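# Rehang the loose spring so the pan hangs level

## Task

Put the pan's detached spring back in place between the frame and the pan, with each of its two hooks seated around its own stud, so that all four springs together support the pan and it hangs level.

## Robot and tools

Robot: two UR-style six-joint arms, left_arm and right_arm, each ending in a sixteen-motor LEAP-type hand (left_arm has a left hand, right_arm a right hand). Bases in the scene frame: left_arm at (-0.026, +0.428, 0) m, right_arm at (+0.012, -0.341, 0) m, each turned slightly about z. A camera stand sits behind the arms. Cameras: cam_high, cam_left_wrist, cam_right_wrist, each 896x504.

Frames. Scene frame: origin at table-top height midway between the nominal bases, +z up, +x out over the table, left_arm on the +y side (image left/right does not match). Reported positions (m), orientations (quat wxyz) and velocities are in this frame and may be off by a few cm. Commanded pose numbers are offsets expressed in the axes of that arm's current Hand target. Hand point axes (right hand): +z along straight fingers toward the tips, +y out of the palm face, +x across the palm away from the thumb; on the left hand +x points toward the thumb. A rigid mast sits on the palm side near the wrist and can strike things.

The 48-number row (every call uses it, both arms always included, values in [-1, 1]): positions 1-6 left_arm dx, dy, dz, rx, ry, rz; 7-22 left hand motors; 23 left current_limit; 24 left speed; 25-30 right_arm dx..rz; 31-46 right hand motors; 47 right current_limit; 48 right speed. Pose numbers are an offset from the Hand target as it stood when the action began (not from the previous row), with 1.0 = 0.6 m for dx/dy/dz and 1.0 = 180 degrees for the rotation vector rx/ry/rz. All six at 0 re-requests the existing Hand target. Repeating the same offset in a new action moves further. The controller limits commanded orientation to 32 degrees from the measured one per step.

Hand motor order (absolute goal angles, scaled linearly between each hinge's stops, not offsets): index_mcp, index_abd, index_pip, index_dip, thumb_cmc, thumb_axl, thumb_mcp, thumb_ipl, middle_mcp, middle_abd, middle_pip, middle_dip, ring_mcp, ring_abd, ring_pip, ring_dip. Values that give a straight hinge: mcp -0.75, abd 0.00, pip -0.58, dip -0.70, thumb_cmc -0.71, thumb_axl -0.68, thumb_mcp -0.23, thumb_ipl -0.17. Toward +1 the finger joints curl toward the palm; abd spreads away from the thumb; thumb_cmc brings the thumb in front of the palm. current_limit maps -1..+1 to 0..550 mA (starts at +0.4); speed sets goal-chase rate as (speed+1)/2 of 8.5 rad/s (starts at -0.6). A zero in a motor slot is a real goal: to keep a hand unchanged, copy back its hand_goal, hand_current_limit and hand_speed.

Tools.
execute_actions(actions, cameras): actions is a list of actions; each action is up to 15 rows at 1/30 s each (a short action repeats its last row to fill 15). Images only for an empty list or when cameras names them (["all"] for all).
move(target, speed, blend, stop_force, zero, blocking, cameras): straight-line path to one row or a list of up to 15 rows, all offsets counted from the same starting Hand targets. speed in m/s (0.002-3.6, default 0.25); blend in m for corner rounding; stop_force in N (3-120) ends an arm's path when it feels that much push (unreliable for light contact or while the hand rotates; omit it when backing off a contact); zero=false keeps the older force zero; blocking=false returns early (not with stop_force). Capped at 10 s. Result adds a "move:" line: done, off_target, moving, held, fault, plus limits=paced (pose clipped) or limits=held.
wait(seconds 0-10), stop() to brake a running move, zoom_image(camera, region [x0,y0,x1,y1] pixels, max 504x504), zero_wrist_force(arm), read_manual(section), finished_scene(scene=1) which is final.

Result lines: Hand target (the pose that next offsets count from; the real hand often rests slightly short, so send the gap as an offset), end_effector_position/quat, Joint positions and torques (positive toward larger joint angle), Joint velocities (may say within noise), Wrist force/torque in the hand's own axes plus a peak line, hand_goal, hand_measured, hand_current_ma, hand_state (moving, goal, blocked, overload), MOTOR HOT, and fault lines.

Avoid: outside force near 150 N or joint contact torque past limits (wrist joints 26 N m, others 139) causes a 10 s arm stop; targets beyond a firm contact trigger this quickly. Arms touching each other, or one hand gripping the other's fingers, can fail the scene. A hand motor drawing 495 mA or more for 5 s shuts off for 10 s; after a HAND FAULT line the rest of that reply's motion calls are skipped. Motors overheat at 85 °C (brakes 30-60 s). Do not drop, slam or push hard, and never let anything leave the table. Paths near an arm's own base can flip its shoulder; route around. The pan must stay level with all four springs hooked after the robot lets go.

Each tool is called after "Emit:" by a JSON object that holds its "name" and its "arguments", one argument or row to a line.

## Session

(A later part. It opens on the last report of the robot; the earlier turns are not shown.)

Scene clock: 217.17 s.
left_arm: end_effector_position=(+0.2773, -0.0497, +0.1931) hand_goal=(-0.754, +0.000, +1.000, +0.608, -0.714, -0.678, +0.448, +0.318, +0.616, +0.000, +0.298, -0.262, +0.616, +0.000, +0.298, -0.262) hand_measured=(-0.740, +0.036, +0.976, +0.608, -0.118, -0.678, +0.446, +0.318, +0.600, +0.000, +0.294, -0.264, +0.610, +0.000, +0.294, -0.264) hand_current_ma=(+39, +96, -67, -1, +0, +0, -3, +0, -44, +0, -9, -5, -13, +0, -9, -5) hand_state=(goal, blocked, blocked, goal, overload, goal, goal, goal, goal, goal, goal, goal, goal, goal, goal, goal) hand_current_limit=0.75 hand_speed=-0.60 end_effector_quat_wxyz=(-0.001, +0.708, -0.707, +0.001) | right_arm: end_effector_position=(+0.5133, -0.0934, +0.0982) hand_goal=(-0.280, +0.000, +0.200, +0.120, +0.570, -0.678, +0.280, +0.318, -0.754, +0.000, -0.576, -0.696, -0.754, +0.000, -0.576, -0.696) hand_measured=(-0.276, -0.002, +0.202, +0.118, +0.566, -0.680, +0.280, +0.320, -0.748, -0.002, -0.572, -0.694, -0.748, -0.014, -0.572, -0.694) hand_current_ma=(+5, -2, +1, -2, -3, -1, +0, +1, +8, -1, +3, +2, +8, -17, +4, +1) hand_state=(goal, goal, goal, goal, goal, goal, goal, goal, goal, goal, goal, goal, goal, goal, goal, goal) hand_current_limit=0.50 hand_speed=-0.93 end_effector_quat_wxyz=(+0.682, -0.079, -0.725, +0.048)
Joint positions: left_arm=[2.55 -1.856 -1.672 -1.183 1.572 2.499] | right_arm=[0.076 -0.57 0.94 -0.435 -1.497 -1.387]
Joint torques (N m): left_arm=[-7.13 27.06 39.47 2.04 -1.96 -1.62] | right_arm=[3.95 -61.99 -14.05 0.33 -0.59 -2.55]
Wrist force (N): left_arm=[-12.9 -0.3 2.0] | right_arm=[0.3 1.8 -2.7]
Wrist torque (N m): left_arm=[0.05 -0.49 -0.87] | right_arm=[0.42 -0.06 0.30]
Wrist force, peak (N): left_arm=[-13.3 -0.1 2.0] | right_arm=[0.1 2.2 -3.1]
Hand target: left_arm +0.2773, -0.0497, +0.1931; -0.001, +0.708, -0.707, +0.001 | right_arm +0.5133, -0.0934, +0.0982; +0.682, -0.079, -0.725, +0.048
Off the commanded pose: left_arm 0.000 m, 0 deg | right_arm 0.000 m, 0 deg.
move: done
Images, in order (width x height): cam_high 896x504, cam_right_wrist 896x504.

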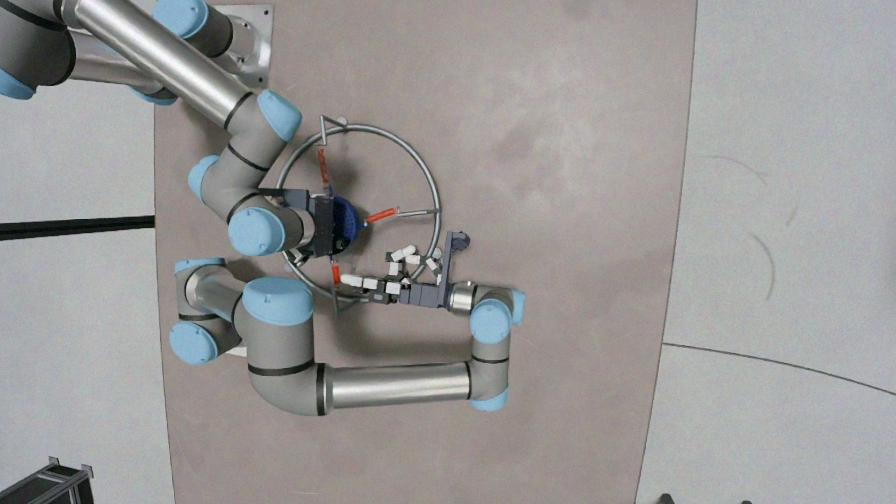

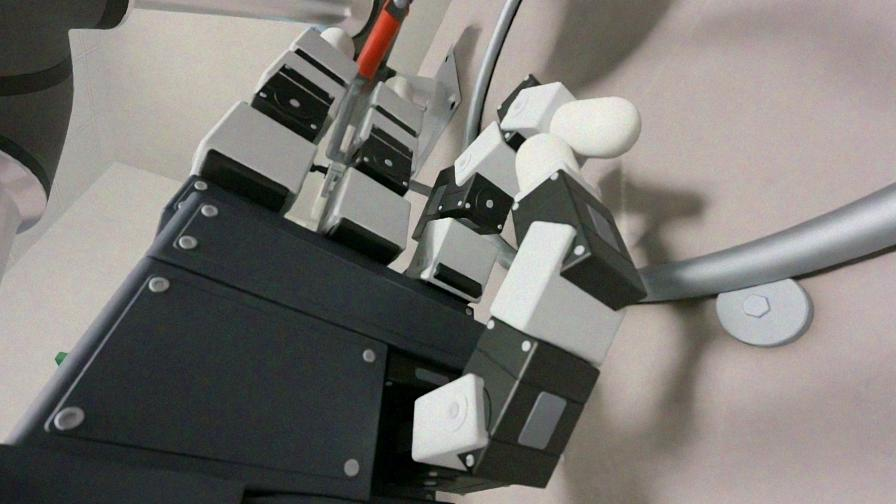

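Emit:
{"name": "move", "arguments": {
  "target": [
    [-0.0333,0,0,0,0,0,-0.754,0,1.0,0.609,-0.714,-0.678,0.449,0.319,0.616,0,0.299,-0.261,0.616,0,0.299,-0.261,0.75,-0.6,0,0,-0.12,0,0,0,-0.28,0,0.2,0.12,0.571,-0.678,0.281,0.319,-0.754,0.0,-0.576,-0.696,-0.754,0.0,-0.576,-0.696,0.5,-0.93]
  ],
  "speed": 0.06,
  "cameras": ["all"]
}}

Emit:
{"name": "zoom_image", "arguments": {
  "camera": "cam_high",
  "region": [260, 110, 450, 320]
}}

Scene clock: 219.23 s.
left_arm: end_effector_position=(+0.2773, -0.0297, +0.1931) hand_goal=(-0.754, +0.000, +1.000, +0.608, -0.714, -0.678, +0.448, +0.318, +0.616, +0.000, +0.298, -0.262, +0.616, +0.000, +0.298, -0.262) hand_measured=(-0.750, +0.008, +0.980, +0.608, -0.118, -0.678, +0.448, +0.320, +0.600, +0.000, +0.294, -0.264, +0.610, +0.000, +0.294, -0.264) hand_current_ma=(+9, +14, -54, -1, +0, -1, +2, +2, -44, +0, -9, -5, -13, +0, -9, -5) hand_state=(goal, goal, goal, goal, overload, goal, goal, goal, goal, goal, goal, goal, goal, goal, goal, goal) hand_current_limit=0.75 hand_speed=-0.60 end_effector_quat_wxyz=(-0.001, +0.708, -0.706, +0.001) | right_arm: end_effector_position=(+0.5851, -0.0963, +0.1028) hand_goal=(-0.280, +0.000, +0.200, +0.120, +0.570, -0.678, +0.280, +0.318, -0.754, +0.000, -0.576, -0.696, -0.754, +0.000, -0.576, -0.696) hand_measured=(-0.276, -0.002, +0.202, +0.118, +0.566, -0.680, +0.280, +0.320, -0.748, -0.002, -0.572, -0.694, -0.748, -0.014, -0.572, -0.694) hand_current_ma=(+4, -2, +1, -2, -3, -1, +0, +1, +8, -1, +3, +2, +8, -17, +4, +1) hand_state=(goal, goal, goal, goal, goal, goal, goal, goal, goal, goal, goal, goal, goal, goal, goal, goal) hand_current_limit=0.50 hand_speed=-0.93 end_effector_quat_wxyz=(+0.682, -0.079, -0.725, +0.048)
Joint positions: left_arm=[2.578 -1.822 -1.716 -1.173 1.572 2.528] | right_arm=[0.07 -0.315 0.417 -0.166 -1.504 -1.387]
Joint torques (N m): left_arm=[-4.71 23.87 35.19 2.01 -2.01 -2.02] | right_arm=[6.56 -59.49 -25.97 1.97 -0.16 -1.25]
Wrist force (N): left_arm=[-0.6 -0.6 0.1] | right_arm=[0.0 1.6 -2.8]
Wrist torque (N m): left_arm=[0.24 0.11 0.19] | right_arm=[0.40 -0.06 0.26]
Wrist force, peak (N): left_arm=[-13.2 -0.3 2.0] | right_arm=[0.0 1.9 -3.5]
Hand target: left_arm +0.2773, -0.0297, +0.1931; -0.001, +0.708, -0.707, +0.001 | right_arm +0.5851, -0.0962, +0.1028; +0.682, -0.079, -0.725, +0.048
Off the commanded pose: left_arm 0.000 m, 0 deg | right_arm 0.000 m, 0 deg.
move: done

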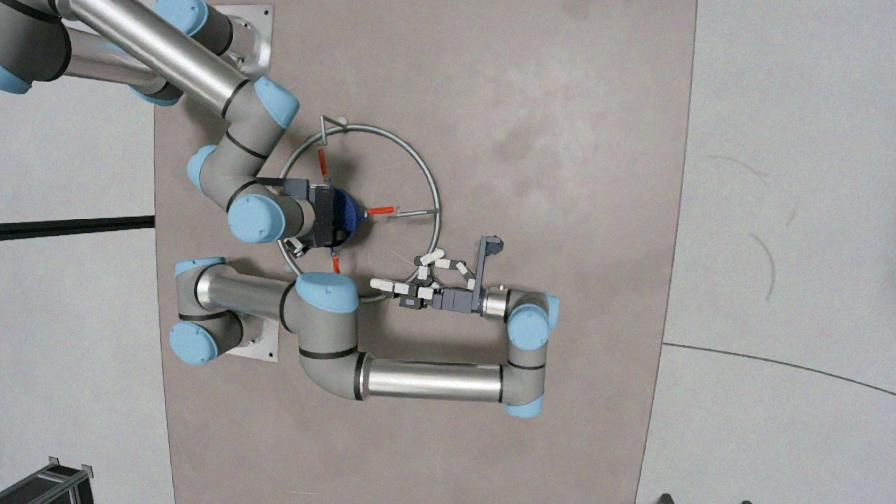

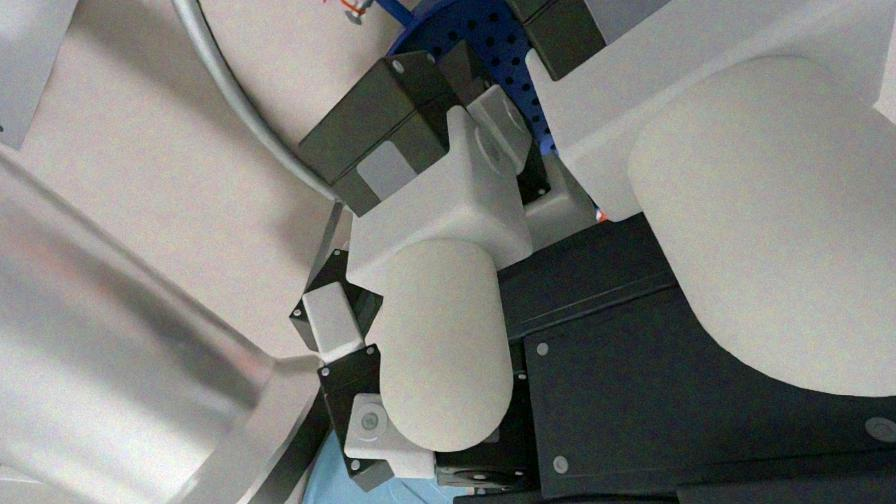

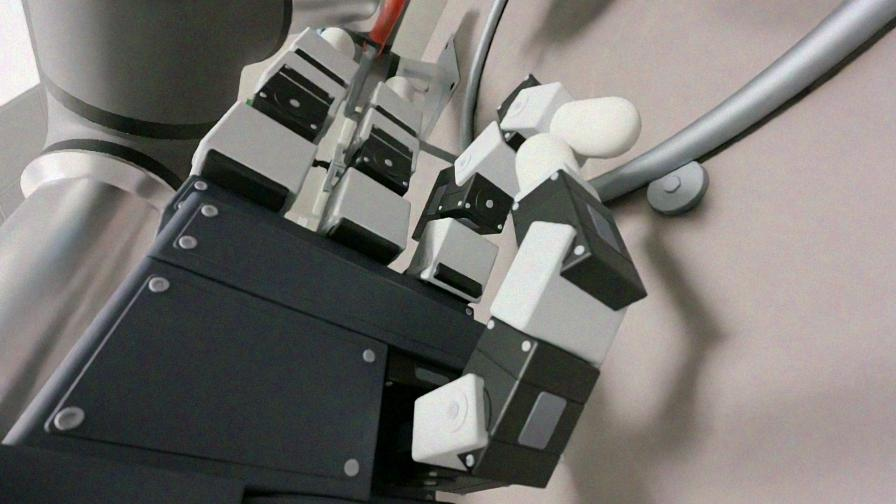

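Scaled by 2.400 from the camera's 896x504 image, which has a finer 1280x720 frame.

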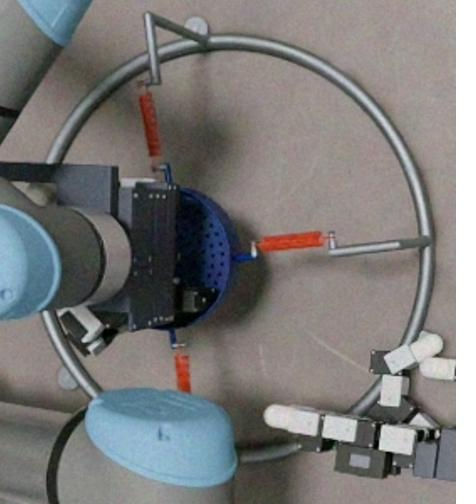

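Emit:
{"name": "move", "arguments": {
  "target": [
    [-0.0133,0,0,0,0,0,-0.754,0,1.0,0.609,-0.714,-0.678,0.449,0.319,0.616,0,0.299,-0.261,0.616,0,0.299,-0.261,0.75,-0.6,0,0,0,0,0,0,-0.28,0,0.2,0.12,0.571,-0.678,0.281,0.319,-0.754,0.0,-0.576,-0.696,-0.754,0.0,-0.576,-0.696,0.5,-0.93],
    [-0.0133,0,-0.03,0,0,0,-0.754,0,1.0,0.609,-0.714,-0.678,0.449,0.319,0.616,0,0.299,-0.261,0.616,0,0.299,-0.261,0.75,-0.6,0,0,0,0,0,0,-0.28,0,0.2,0.12,0.571,-0.678,0.281,0.319,-0.754,0.0,-0.576,-0.696,-0.754,0.0,-0.576,-0.696,0.5,-0.93]
  ],
  "speed": 0.04,
  "cameras": ["all"]
}}

Scene clock: 221.07 s.
left_arm: end_effector_position=(+0.2773, -0.0218, +0.2113) hand_goal=(-0.754, +0.000, +1.000, +0.608, -0.714, -0.678, +0.448, +0.318, +0.616, +0.000, +0.298, -0.262, +0.616, +0.000, +0.298, -0.262) hand_measured=(-0.754, +0.006, +0.982, +0.608, -0.118, -0.680, +0.450, +0.320, +0.600, +0.000, +0.294, -0.264, +0.610, +0.000, +0.294, -0.264) hand_current_ma=(+0, +11, -47, -1, +0, -2, +4, +2, -44, +0, -9, -5, -14, +0, -9, -5) hand_state=(goal, goal, goal, goal, overload, goal, goal, goal, goal, goal, goal, goal, goal, goal, goal, goal) hand_current_limit=0.75 hand_speed=-0.60 end_effector_quat_wxyz=(-0.001, +0.708, -0.706, +0.001) | right_arm: end_effector_position=(+0.5851, -0.0962, +0.1028) hand_goal=(-0.280, +0.000, +0.200, +0.120, +0.570, -0.678, +0.280, +0.318, -0.754, +0.000, -0.576, -0.696, -0.754, +0.000, -0.576, -0.696) hand_measured=(-0.276, -0.002, +0.202, +0.118, +0.566, -0.680, +0.280, +0.320, -0.748, -0.002, -0.572, -0.694, -0.748, -0.014, -0.572, -0.694) hand_current_ma=(+4, -2, +1, -2, -3, -1, +0, +1, +8, -1, +3, +2, +8, -17, +4, +1) hand_state=(goal, goal, goal, goal, goal, goal, goal, goal, goal, goal, goal, goal, goal, goal, goal, goal) hand_current_limit=0.50 hand_speed=-0.93 end_effector_quat_wxyz=(+0.682, -0.079, -0.725, +0.048)
Joint positions: left_arm=[2.59 -1.792 -1.704 -1.214 1.572 2.539] | right_arm=[0.07 -0.315 0.417 -0.166 -1.503 -1.387]
Joint torques (N m): left_arm=[-9.18 23.03 10.31 4.43 -2.26 -2.52] | right_arm=[4.88 -67.54 -14.42 0.8 2.02 1.93]
Wrist force (N): left_arm=[-0.1 -0.9 -0.1] | right_arm=[-0.2 1.9 -2.8]
Wrist torque (N m): left_arm=[0.32 0.09 0.21] | right_arm=[0.45 -0.03 0.26]
Wrist force, peak (N): left_arm=[-0.4 -1.3 0.5] | right_arm=[0.0 1.8 -3.0]
Hand target: left_arm +0.2772, -0.0217, +0.2111; -0.001, +0.708, -0.707, +0.001 | right_arm +0.5851, -0.0962, +0.1028; +0.682, -0.079, -0.725, +0.048
Off the commanded pose: left_arm 0.000 m, 0 deg | right_arm 0.000 m, 0 deg.
move: done

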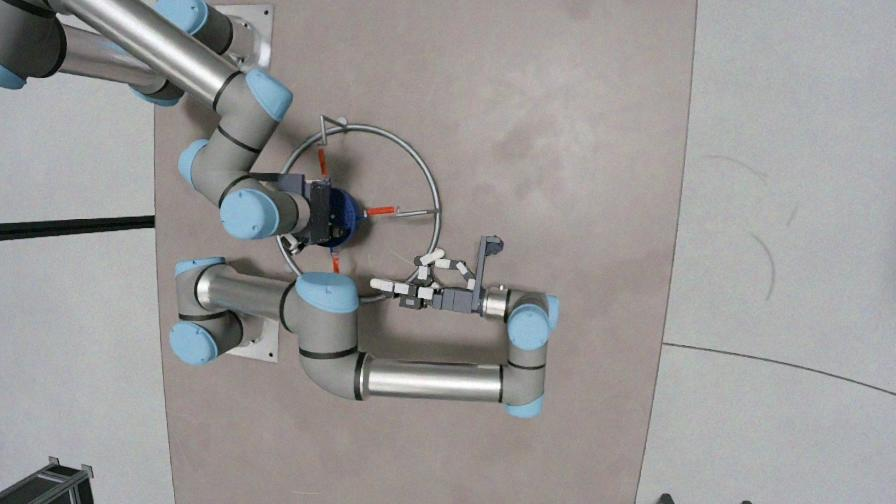

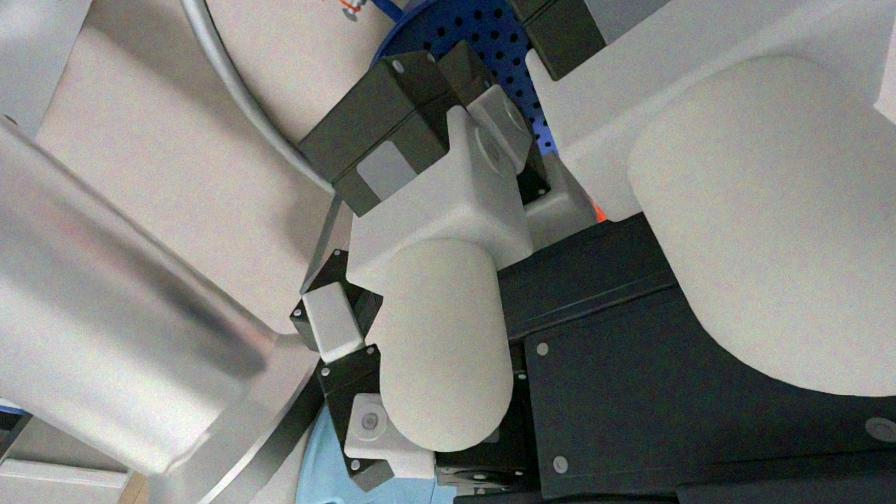

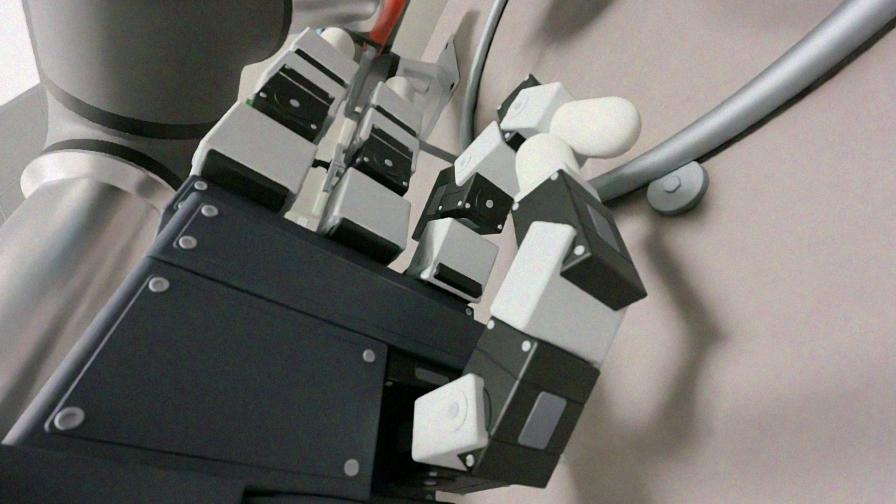

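Emit:
{"name": "move", "arguments": {
  "target": [
    [0,0,-0.2,0,0,0,-0.754,0,1.0,0.609,-0.714,-0.678,0.449,0.319,0.616,0,0.299,-0.261,0.616,0,0.299,-0.261,0.75,-0.6,0,0,0,0,0,0,-0.28,0,0.2,0.12,0.571,-0.678,0.281,0.319,-0.754,0.0,-0.576,-0.696,-0.754,0.0,-0.576,-0.696,0.5,-0.93]
  ],
  "speed": 0.08,
  "cameras": ["all"]
}}

Emit:
{"name": "zoom_image", "arguments": {
  "camera": "cam_high",
  "region": [260, 110, 450, 320]
}}

Scene clock: 223.20 s.
left_arm: end_effector_position=(+0.2769, -0.0218, +0.3312) hand_goal=(-0.754, +0.000, +1.000, +0.608, -0.714, -0.678, +0.448, +0.318, +0.616, +0.000, +0.298, -0.262, +0.616, +0.000, +0.298, -0.262) hand_measured=(-0.754, +0.006, +0.982, +0.608, -0.118, -0.680, +0.450, +0.320, +0.600, +0.000, +0.294, -0.264, +0.610, +0.000, +0.294, -0.264) hand_current_ma=(+0, +11, -47, -1, +0, -2, +4, +2, -44, +0, -9, -5, -15, +0, -9, -5) hand_state=(goal, goal, goal, goal, overload, goal, goal, goal, goal, goal, goal, goal, goal, goal, goal, goal) hand_current_limit=0.75 hand_speed=-0.60 end_effector_quat_wxyz=(-0.001, +0.708, -0.707, +0.001) | right_arm: end_effector_position=(+0.5851, -0.0962, +0.1028) hand_goal=(-0.280, +0.000, +0.200, +0.120, +0.570, -0.678, +0.280, +0.318, -0.754, +0.000, -0.576, -0.696, -0.754, +0.000, -0.576, -0.696) hand_measured=(-0.276, -0.002, +0.202, +0.118, +0.566, -0.680, +0.280, +0.320, -0.748, -0.002, -0.572, -0.694, -0.748, -0.014, -0.572, -0.694) hand_current_ma=(+4, -2, +1, -2, -3, -1, +0, +1, +8, -1, +3, +2, +8, -17, +4, +1) hand_state=(goal, goal, goal, goal, goal, goal, goal, goal, goal, goal, goal, goal, goal, goal, goal, goal) hand_current_limit=0.50 hand_speed=-0.93 end_effector_quat_wxyz=(+0.682, -0.079, -0.725, +0.048)
Joint positions: left_arm=[2.589 -1.735 -1.46 -1.515 1.572 2.539] | right_arm=[0.07 -0.315 0.417 -0.166 -1.503 -1.387]
Joint torques (N m): left_arm=[-7.82 22.56 16.71 3.22 -0.51 -2.29] | right_arm=[3.86 -67.56 -14.28 0.71 1.9 1.82]
Wrist force (N): left_arm=[-0.4 -1.2 -0.2] | right_arm=[0.1 1.7 -2.8]
Wrist torque (N m): left_arm=[0.29 0.11 0.21] | right_arm=[0.42 -0.07 0.27]
Wrist force, peak (N): left_arm=[-0.5 -0.9 1.1] | right_arm=[0.0 2.0 -2.9]
Hand target: left_arm +0.2769, -0.0218, +0.3311; -0.001, +0.708, -0.707, +0.001 | right_arm +0.5851, -0.0962, +0.1028; +0.682, -0.079, -0.725, +0.048
Off the commanded pose: left_arm 0.000 m, 0 deg | right_arm 0.000 m, 0 deg.
move: done

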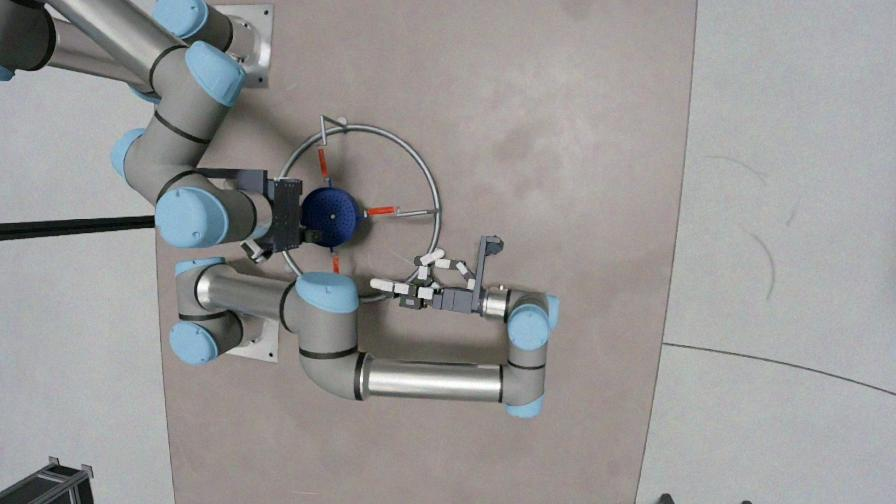

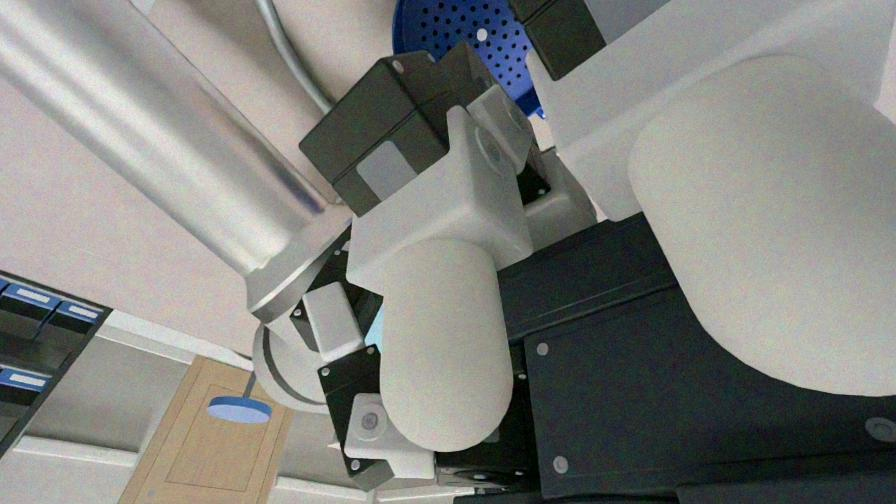

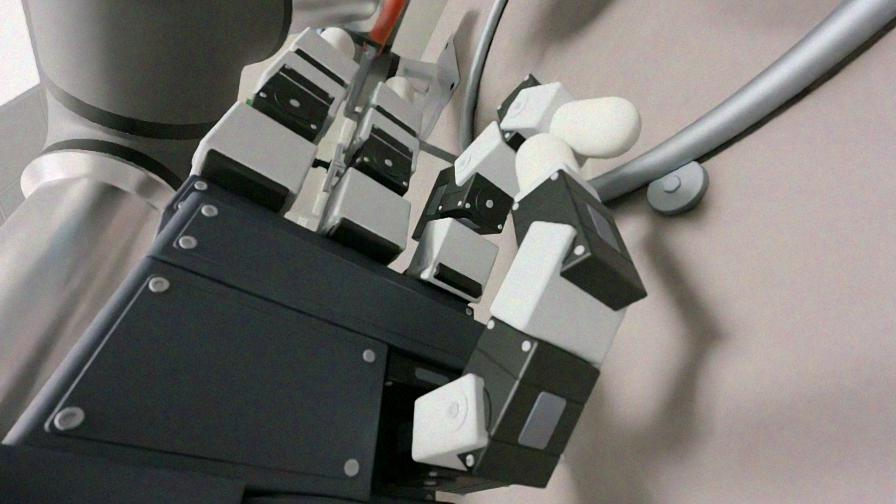

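Scaled by 2.400 from the camera's 896x504 image, which has a finer 1280x720 frame.

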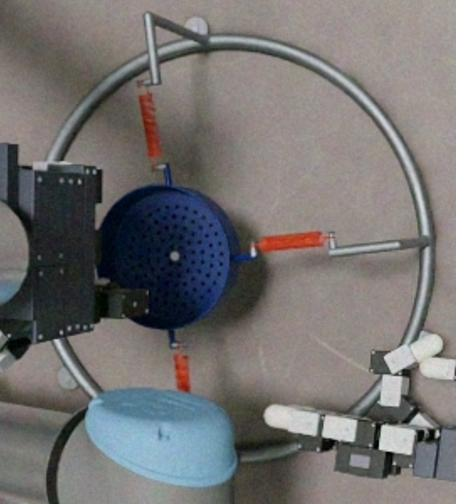

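Emit:
{"name": "move", "arguments": {
  "target": [
    [0,0,-0.05,0,0,0,-0.754,0,1.0,0.609,-0.714,-0.678,0.449,0.319,0.616,0,0.299,-0.261,0.616,0,0.299,-0.261,0.75,-0.6,0.0818,-0.0148,-0.0053,0,0,0,-0.28,0,0.2,0.12,0.571,-0.678,0.281,0.319,-0.754,0.0,-0.576,-0.696,-0.754,0.0,-0.576,-0.696,0.5,-0.93],
    [-0.333,0,-0.05,0,0,0,-0.754,0,1.0,0.609,-0.714,-0.678,0.449,0.319,0.616,0,0.299,-0.261,0.616,0,0.299,-0.261,0.75,-0.6,0.1035,-0.357,-0.0233,0,0,0,-0.28,0,0.2,0.12,0.571,-0.678,0.281,0.319,-0.754,0.0,-0.576,-0.696,-0.754,0.0,-0.576,-0.696,0.5,-0.93]
  ],
  "speed": 0.12,
  "blend": 0.02,
  "cameras": ["all"]
}}

Emit:
{"name": "zoom_image", "arguments": {
  "camera": "cam_high",
  "region": [260, 110, 450, 320]
}}

Emit:
{"name": "zoom_image", "arguments": {
  "camera": "cam_high",
  "region": [310, 240, 370, 310]
}}

Scene clock: 226.43 s.
left_arm: end_effector_position=(+0.2765, +0.1780, +0.3611) hand_goal=(-0.754, +0.000, +1.000, +0.608, -0.714, -0.678, +0.448, +0.318, +0.616, +0.000, +0.298, -0.262, +0.616, +0.000, +0.298, -0.262) hand_measured=(-0.754, +0.006, +0.982, +0.608, -0.118, -0.680, +0.450, +0.320, +0.600, +0.000, +0.294, -0.264, +0.610, +0.000, +0.294, -0.264) hand_current_ma=(+0, +10, -47, -1, +0, -3, +4, +2, -44, +0, -9, -5, -15, +0, -9, -5) hand_state=(goal, goal, goal, goal, overload, goal, goal, goal, goal, goal, goal, goal, goal, goal, goal, goal) hand_current_limit=0.75 hand_speed=-0.60 end_effector_quat_wxyz=(-0.001, +0.708, -0.706, +0.001) | right_arm: end_effector_position=(+0.5850, -0.2960, +0.2028) hand_goal=(-0.280, +0.000, +0.200, +0.120, +0.570, -0.678, +0.280, +0.318, -0.754, +0.000, -0.576, -0.696, -0.754, +0.000, -0.576, -0.696) hand_measured=(-0.276, -0.002, +0.202, +0.118, +0.566, -0.680, +0.280, +0.320, -0.750, -0.002, -0.572, -0.694, -0.750, -0.014, -0.572, -0.694) hand_current_ma=(+3, -2, +1, -2, -4, -1, +0, +1, +5, -1, +3, +2, +5, -17, +3, +1) hand_state=(goal, goal, goal, goal, goal, goal, goal, goal, goal, goal, goal, goal, goal, goal, goal, goal) hand_current_limit=0.50 hand_speed=-0.93 end_effector_quat_wxyz=(+0.682, -0.079, -0.725, +0.048)
Joint positions: left_arm=[2.961 -1.421 -1.701 -1.589 1.572 2.91] | right_arm=[-0.182 -0.42 0.373 -0.018 -1.754 -1.404]
Joint torques (N m): left_arm=[4.99 16.82 36.94 4.28 -1.16 -0.07] | right_arm=[-4.45 -66.11 -11.38 0.64 0.92 0.64]
Wrist force (N): left_arm=[-0.4 -1.0 0.1] | right_arm=[0.1 1.2 -2.7]
Wrist torque (N m): left_arm=[0.28 0.14 0.27] | right_arm=[0.31 -0.05 0.26]
Wrist force, peak (N): left_arm=[-1.9 -0.9 0.0] | right_arm=[-1.8 2.0 -2.9]
Hand target: left_arm +0.2765, +0.1780, +0.3612; -0.001, +0.708, -0.707, +0.001 | right_arm +0.5849, -0.2961, +0.2028; +0.682, -0.079, -0.725, +0.048
Off the commanded pose: left_arm 0.000 m, 0 deg | right_arm 0.000 m, 0 deg.
move: done

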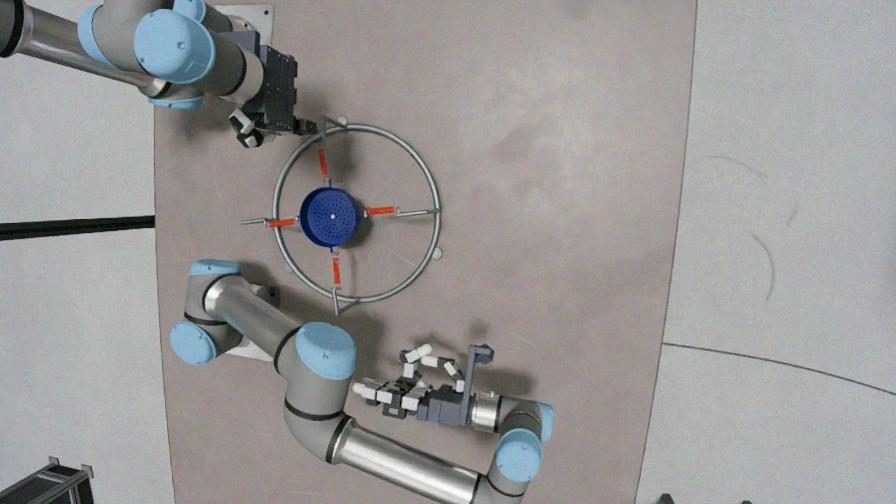

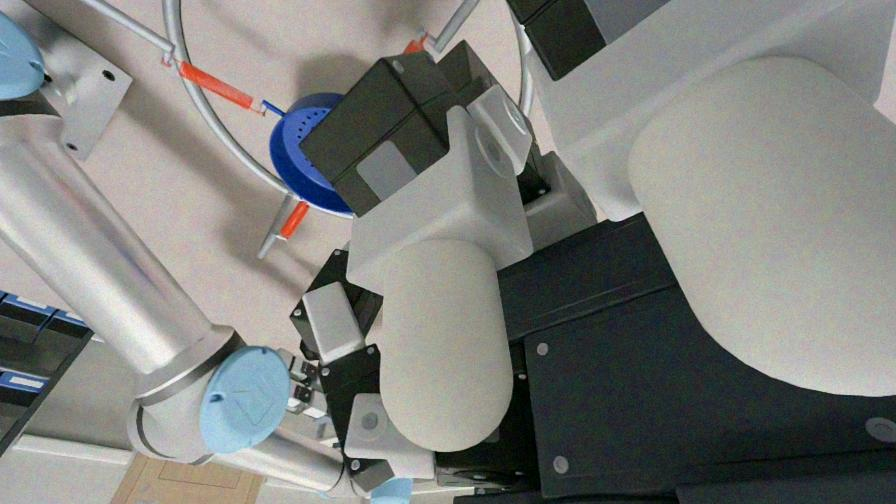

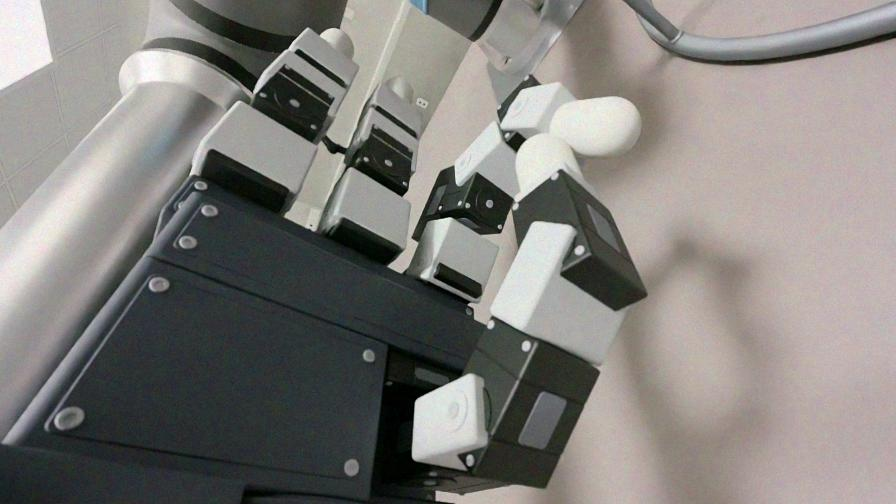

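Scaled by 2.400 from the camera's 896x504 image, which has a finer 1280x720 frame.

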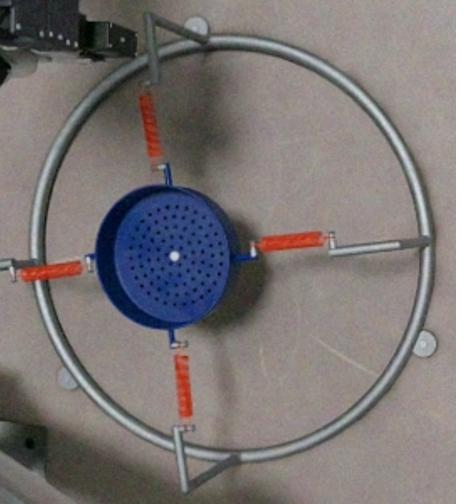

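Scaled by 7.200 from the camera's 896x504 image, which has a finer 1280x720 frame.

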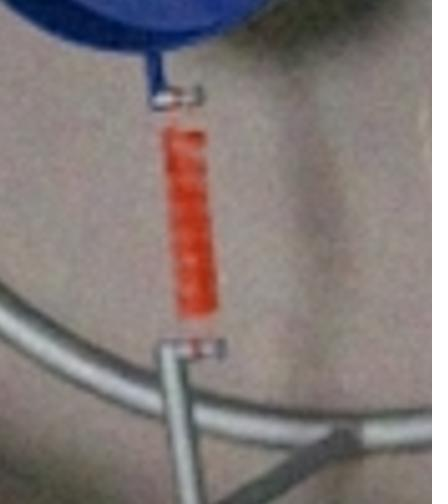

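Emit:
{"name": "zoom_image", "arguments": {
  "camera": "cam_high",
  "region": [260, 200, 310, 240]
}}

Emit:
{"name": "zoom_image", "arguments": {
  "camera": "cam_high",
  "region": [310, 135, 345, 195]
}}

Emit:
{"name": "zoom_image", "arguments": {
  "camera": "cam_high",
  "region": [355, 195, 405, 230]
}}

Scaled by 10.080 from the camera's 896x504 image, which has a finer 1280x720 frame.

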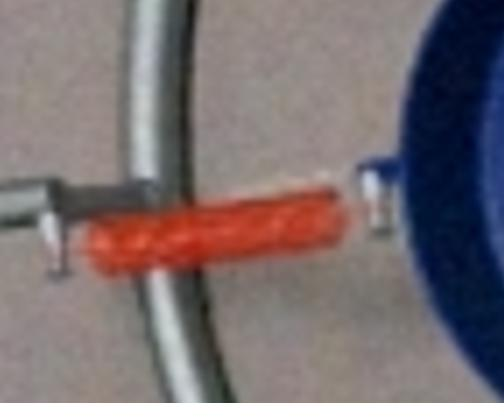

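Scaled by 8.400 from the camera's 896x504 image, which has a finer 1280x720 frame.

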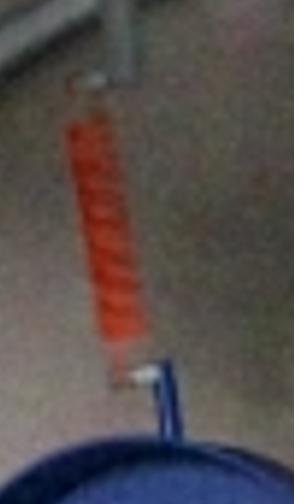

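Scaled by 10.080 from the camera's 896x504 image, which has a finer 1280x720 frame.

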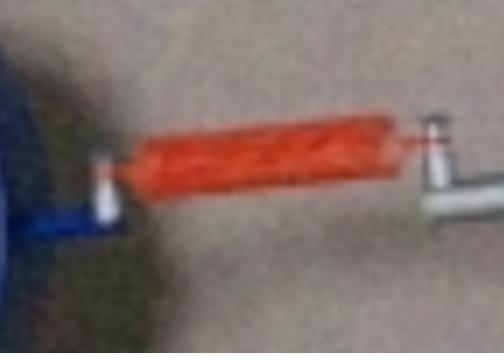

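Emit:
{"name": "zoom_image", "arguments": {
  "camera": "cam_high",
  "region": [314, 140, 334, 154]
}}

Emit:
{"name": "zoom_image", "arguments": {
  "camera": "cam_high",
  "region": [318, 174, 338, 188]
}}

Emit:
{"name": "zoom_image", "arguments": {
  "camera": "cam_high",
  "region": [326, 246, 346, 260]
}}

Emit:
{"name": "zoom_image", "arguments": {
  "camera": "cam_high",
  "region": [326, 282, 346, 296]
}}

Scaled by 25.200 from the camera's 896x504 image, which has a finer 1280x720 frame.

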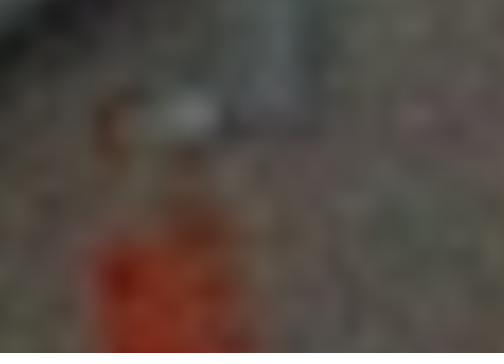

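Scaled by 25.200 from the camera's 896x504 image, which has a finer 1280x720 frame.

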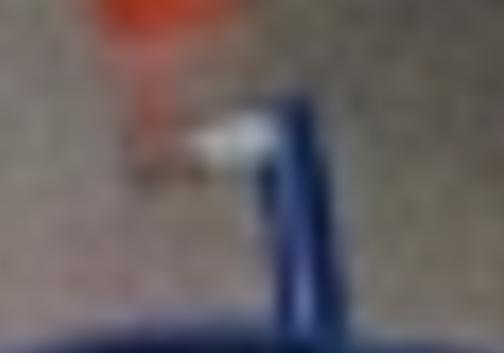

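Scaled by 25.200 from the camera's 896x504 image, which has a finer 1280x720 frame.

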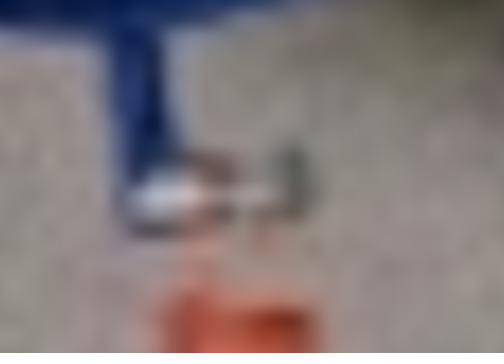

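Scaled by 25.200 from the camera's 896x504 image, which has a finer 1280x720 frame.

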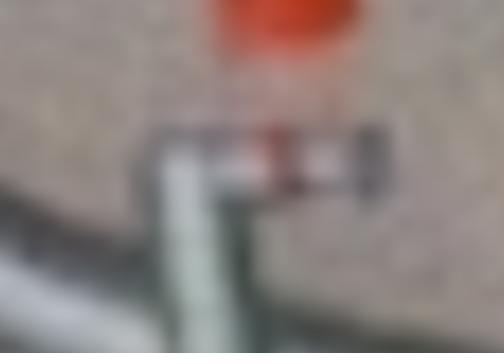

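Emit:
{"name": "zoom_image", "arguments": {
  "camera": "cam_left_wrist",
  "region": [390, 10, 450, 60]
}}

Emit:
{"name": "zoom_image", "arguments": {
  "camera": "cam_left_wrist",
  "region": [140, 30, 300, 130]
}}

Emit:
{"name": "zoom_image", "arguments": {
  "camera": "cam_left_wrist",
  "region": [250, 180, 350, 270]
}}

Scaled by 8.400 from the camera's 896x504 image, which has a finer 1280x720 frame.

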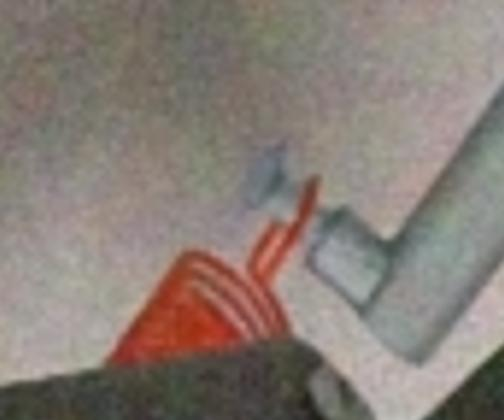

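Scaled by 3.150 from the camera's 896x504 image, which has a finer 1280x720 frame.

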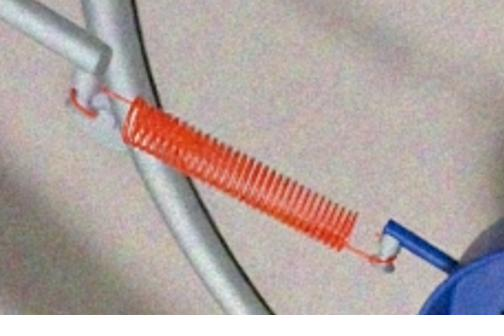

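Scaled by 5.040 from the camera's 896x504 image, which has a finer 1280x720 frame.

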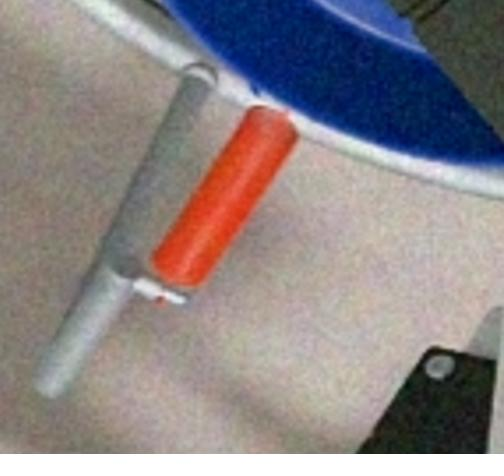

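Emit:
{"name": "finished_scene", "arguments": {

}}

The scene is finished: the task was done.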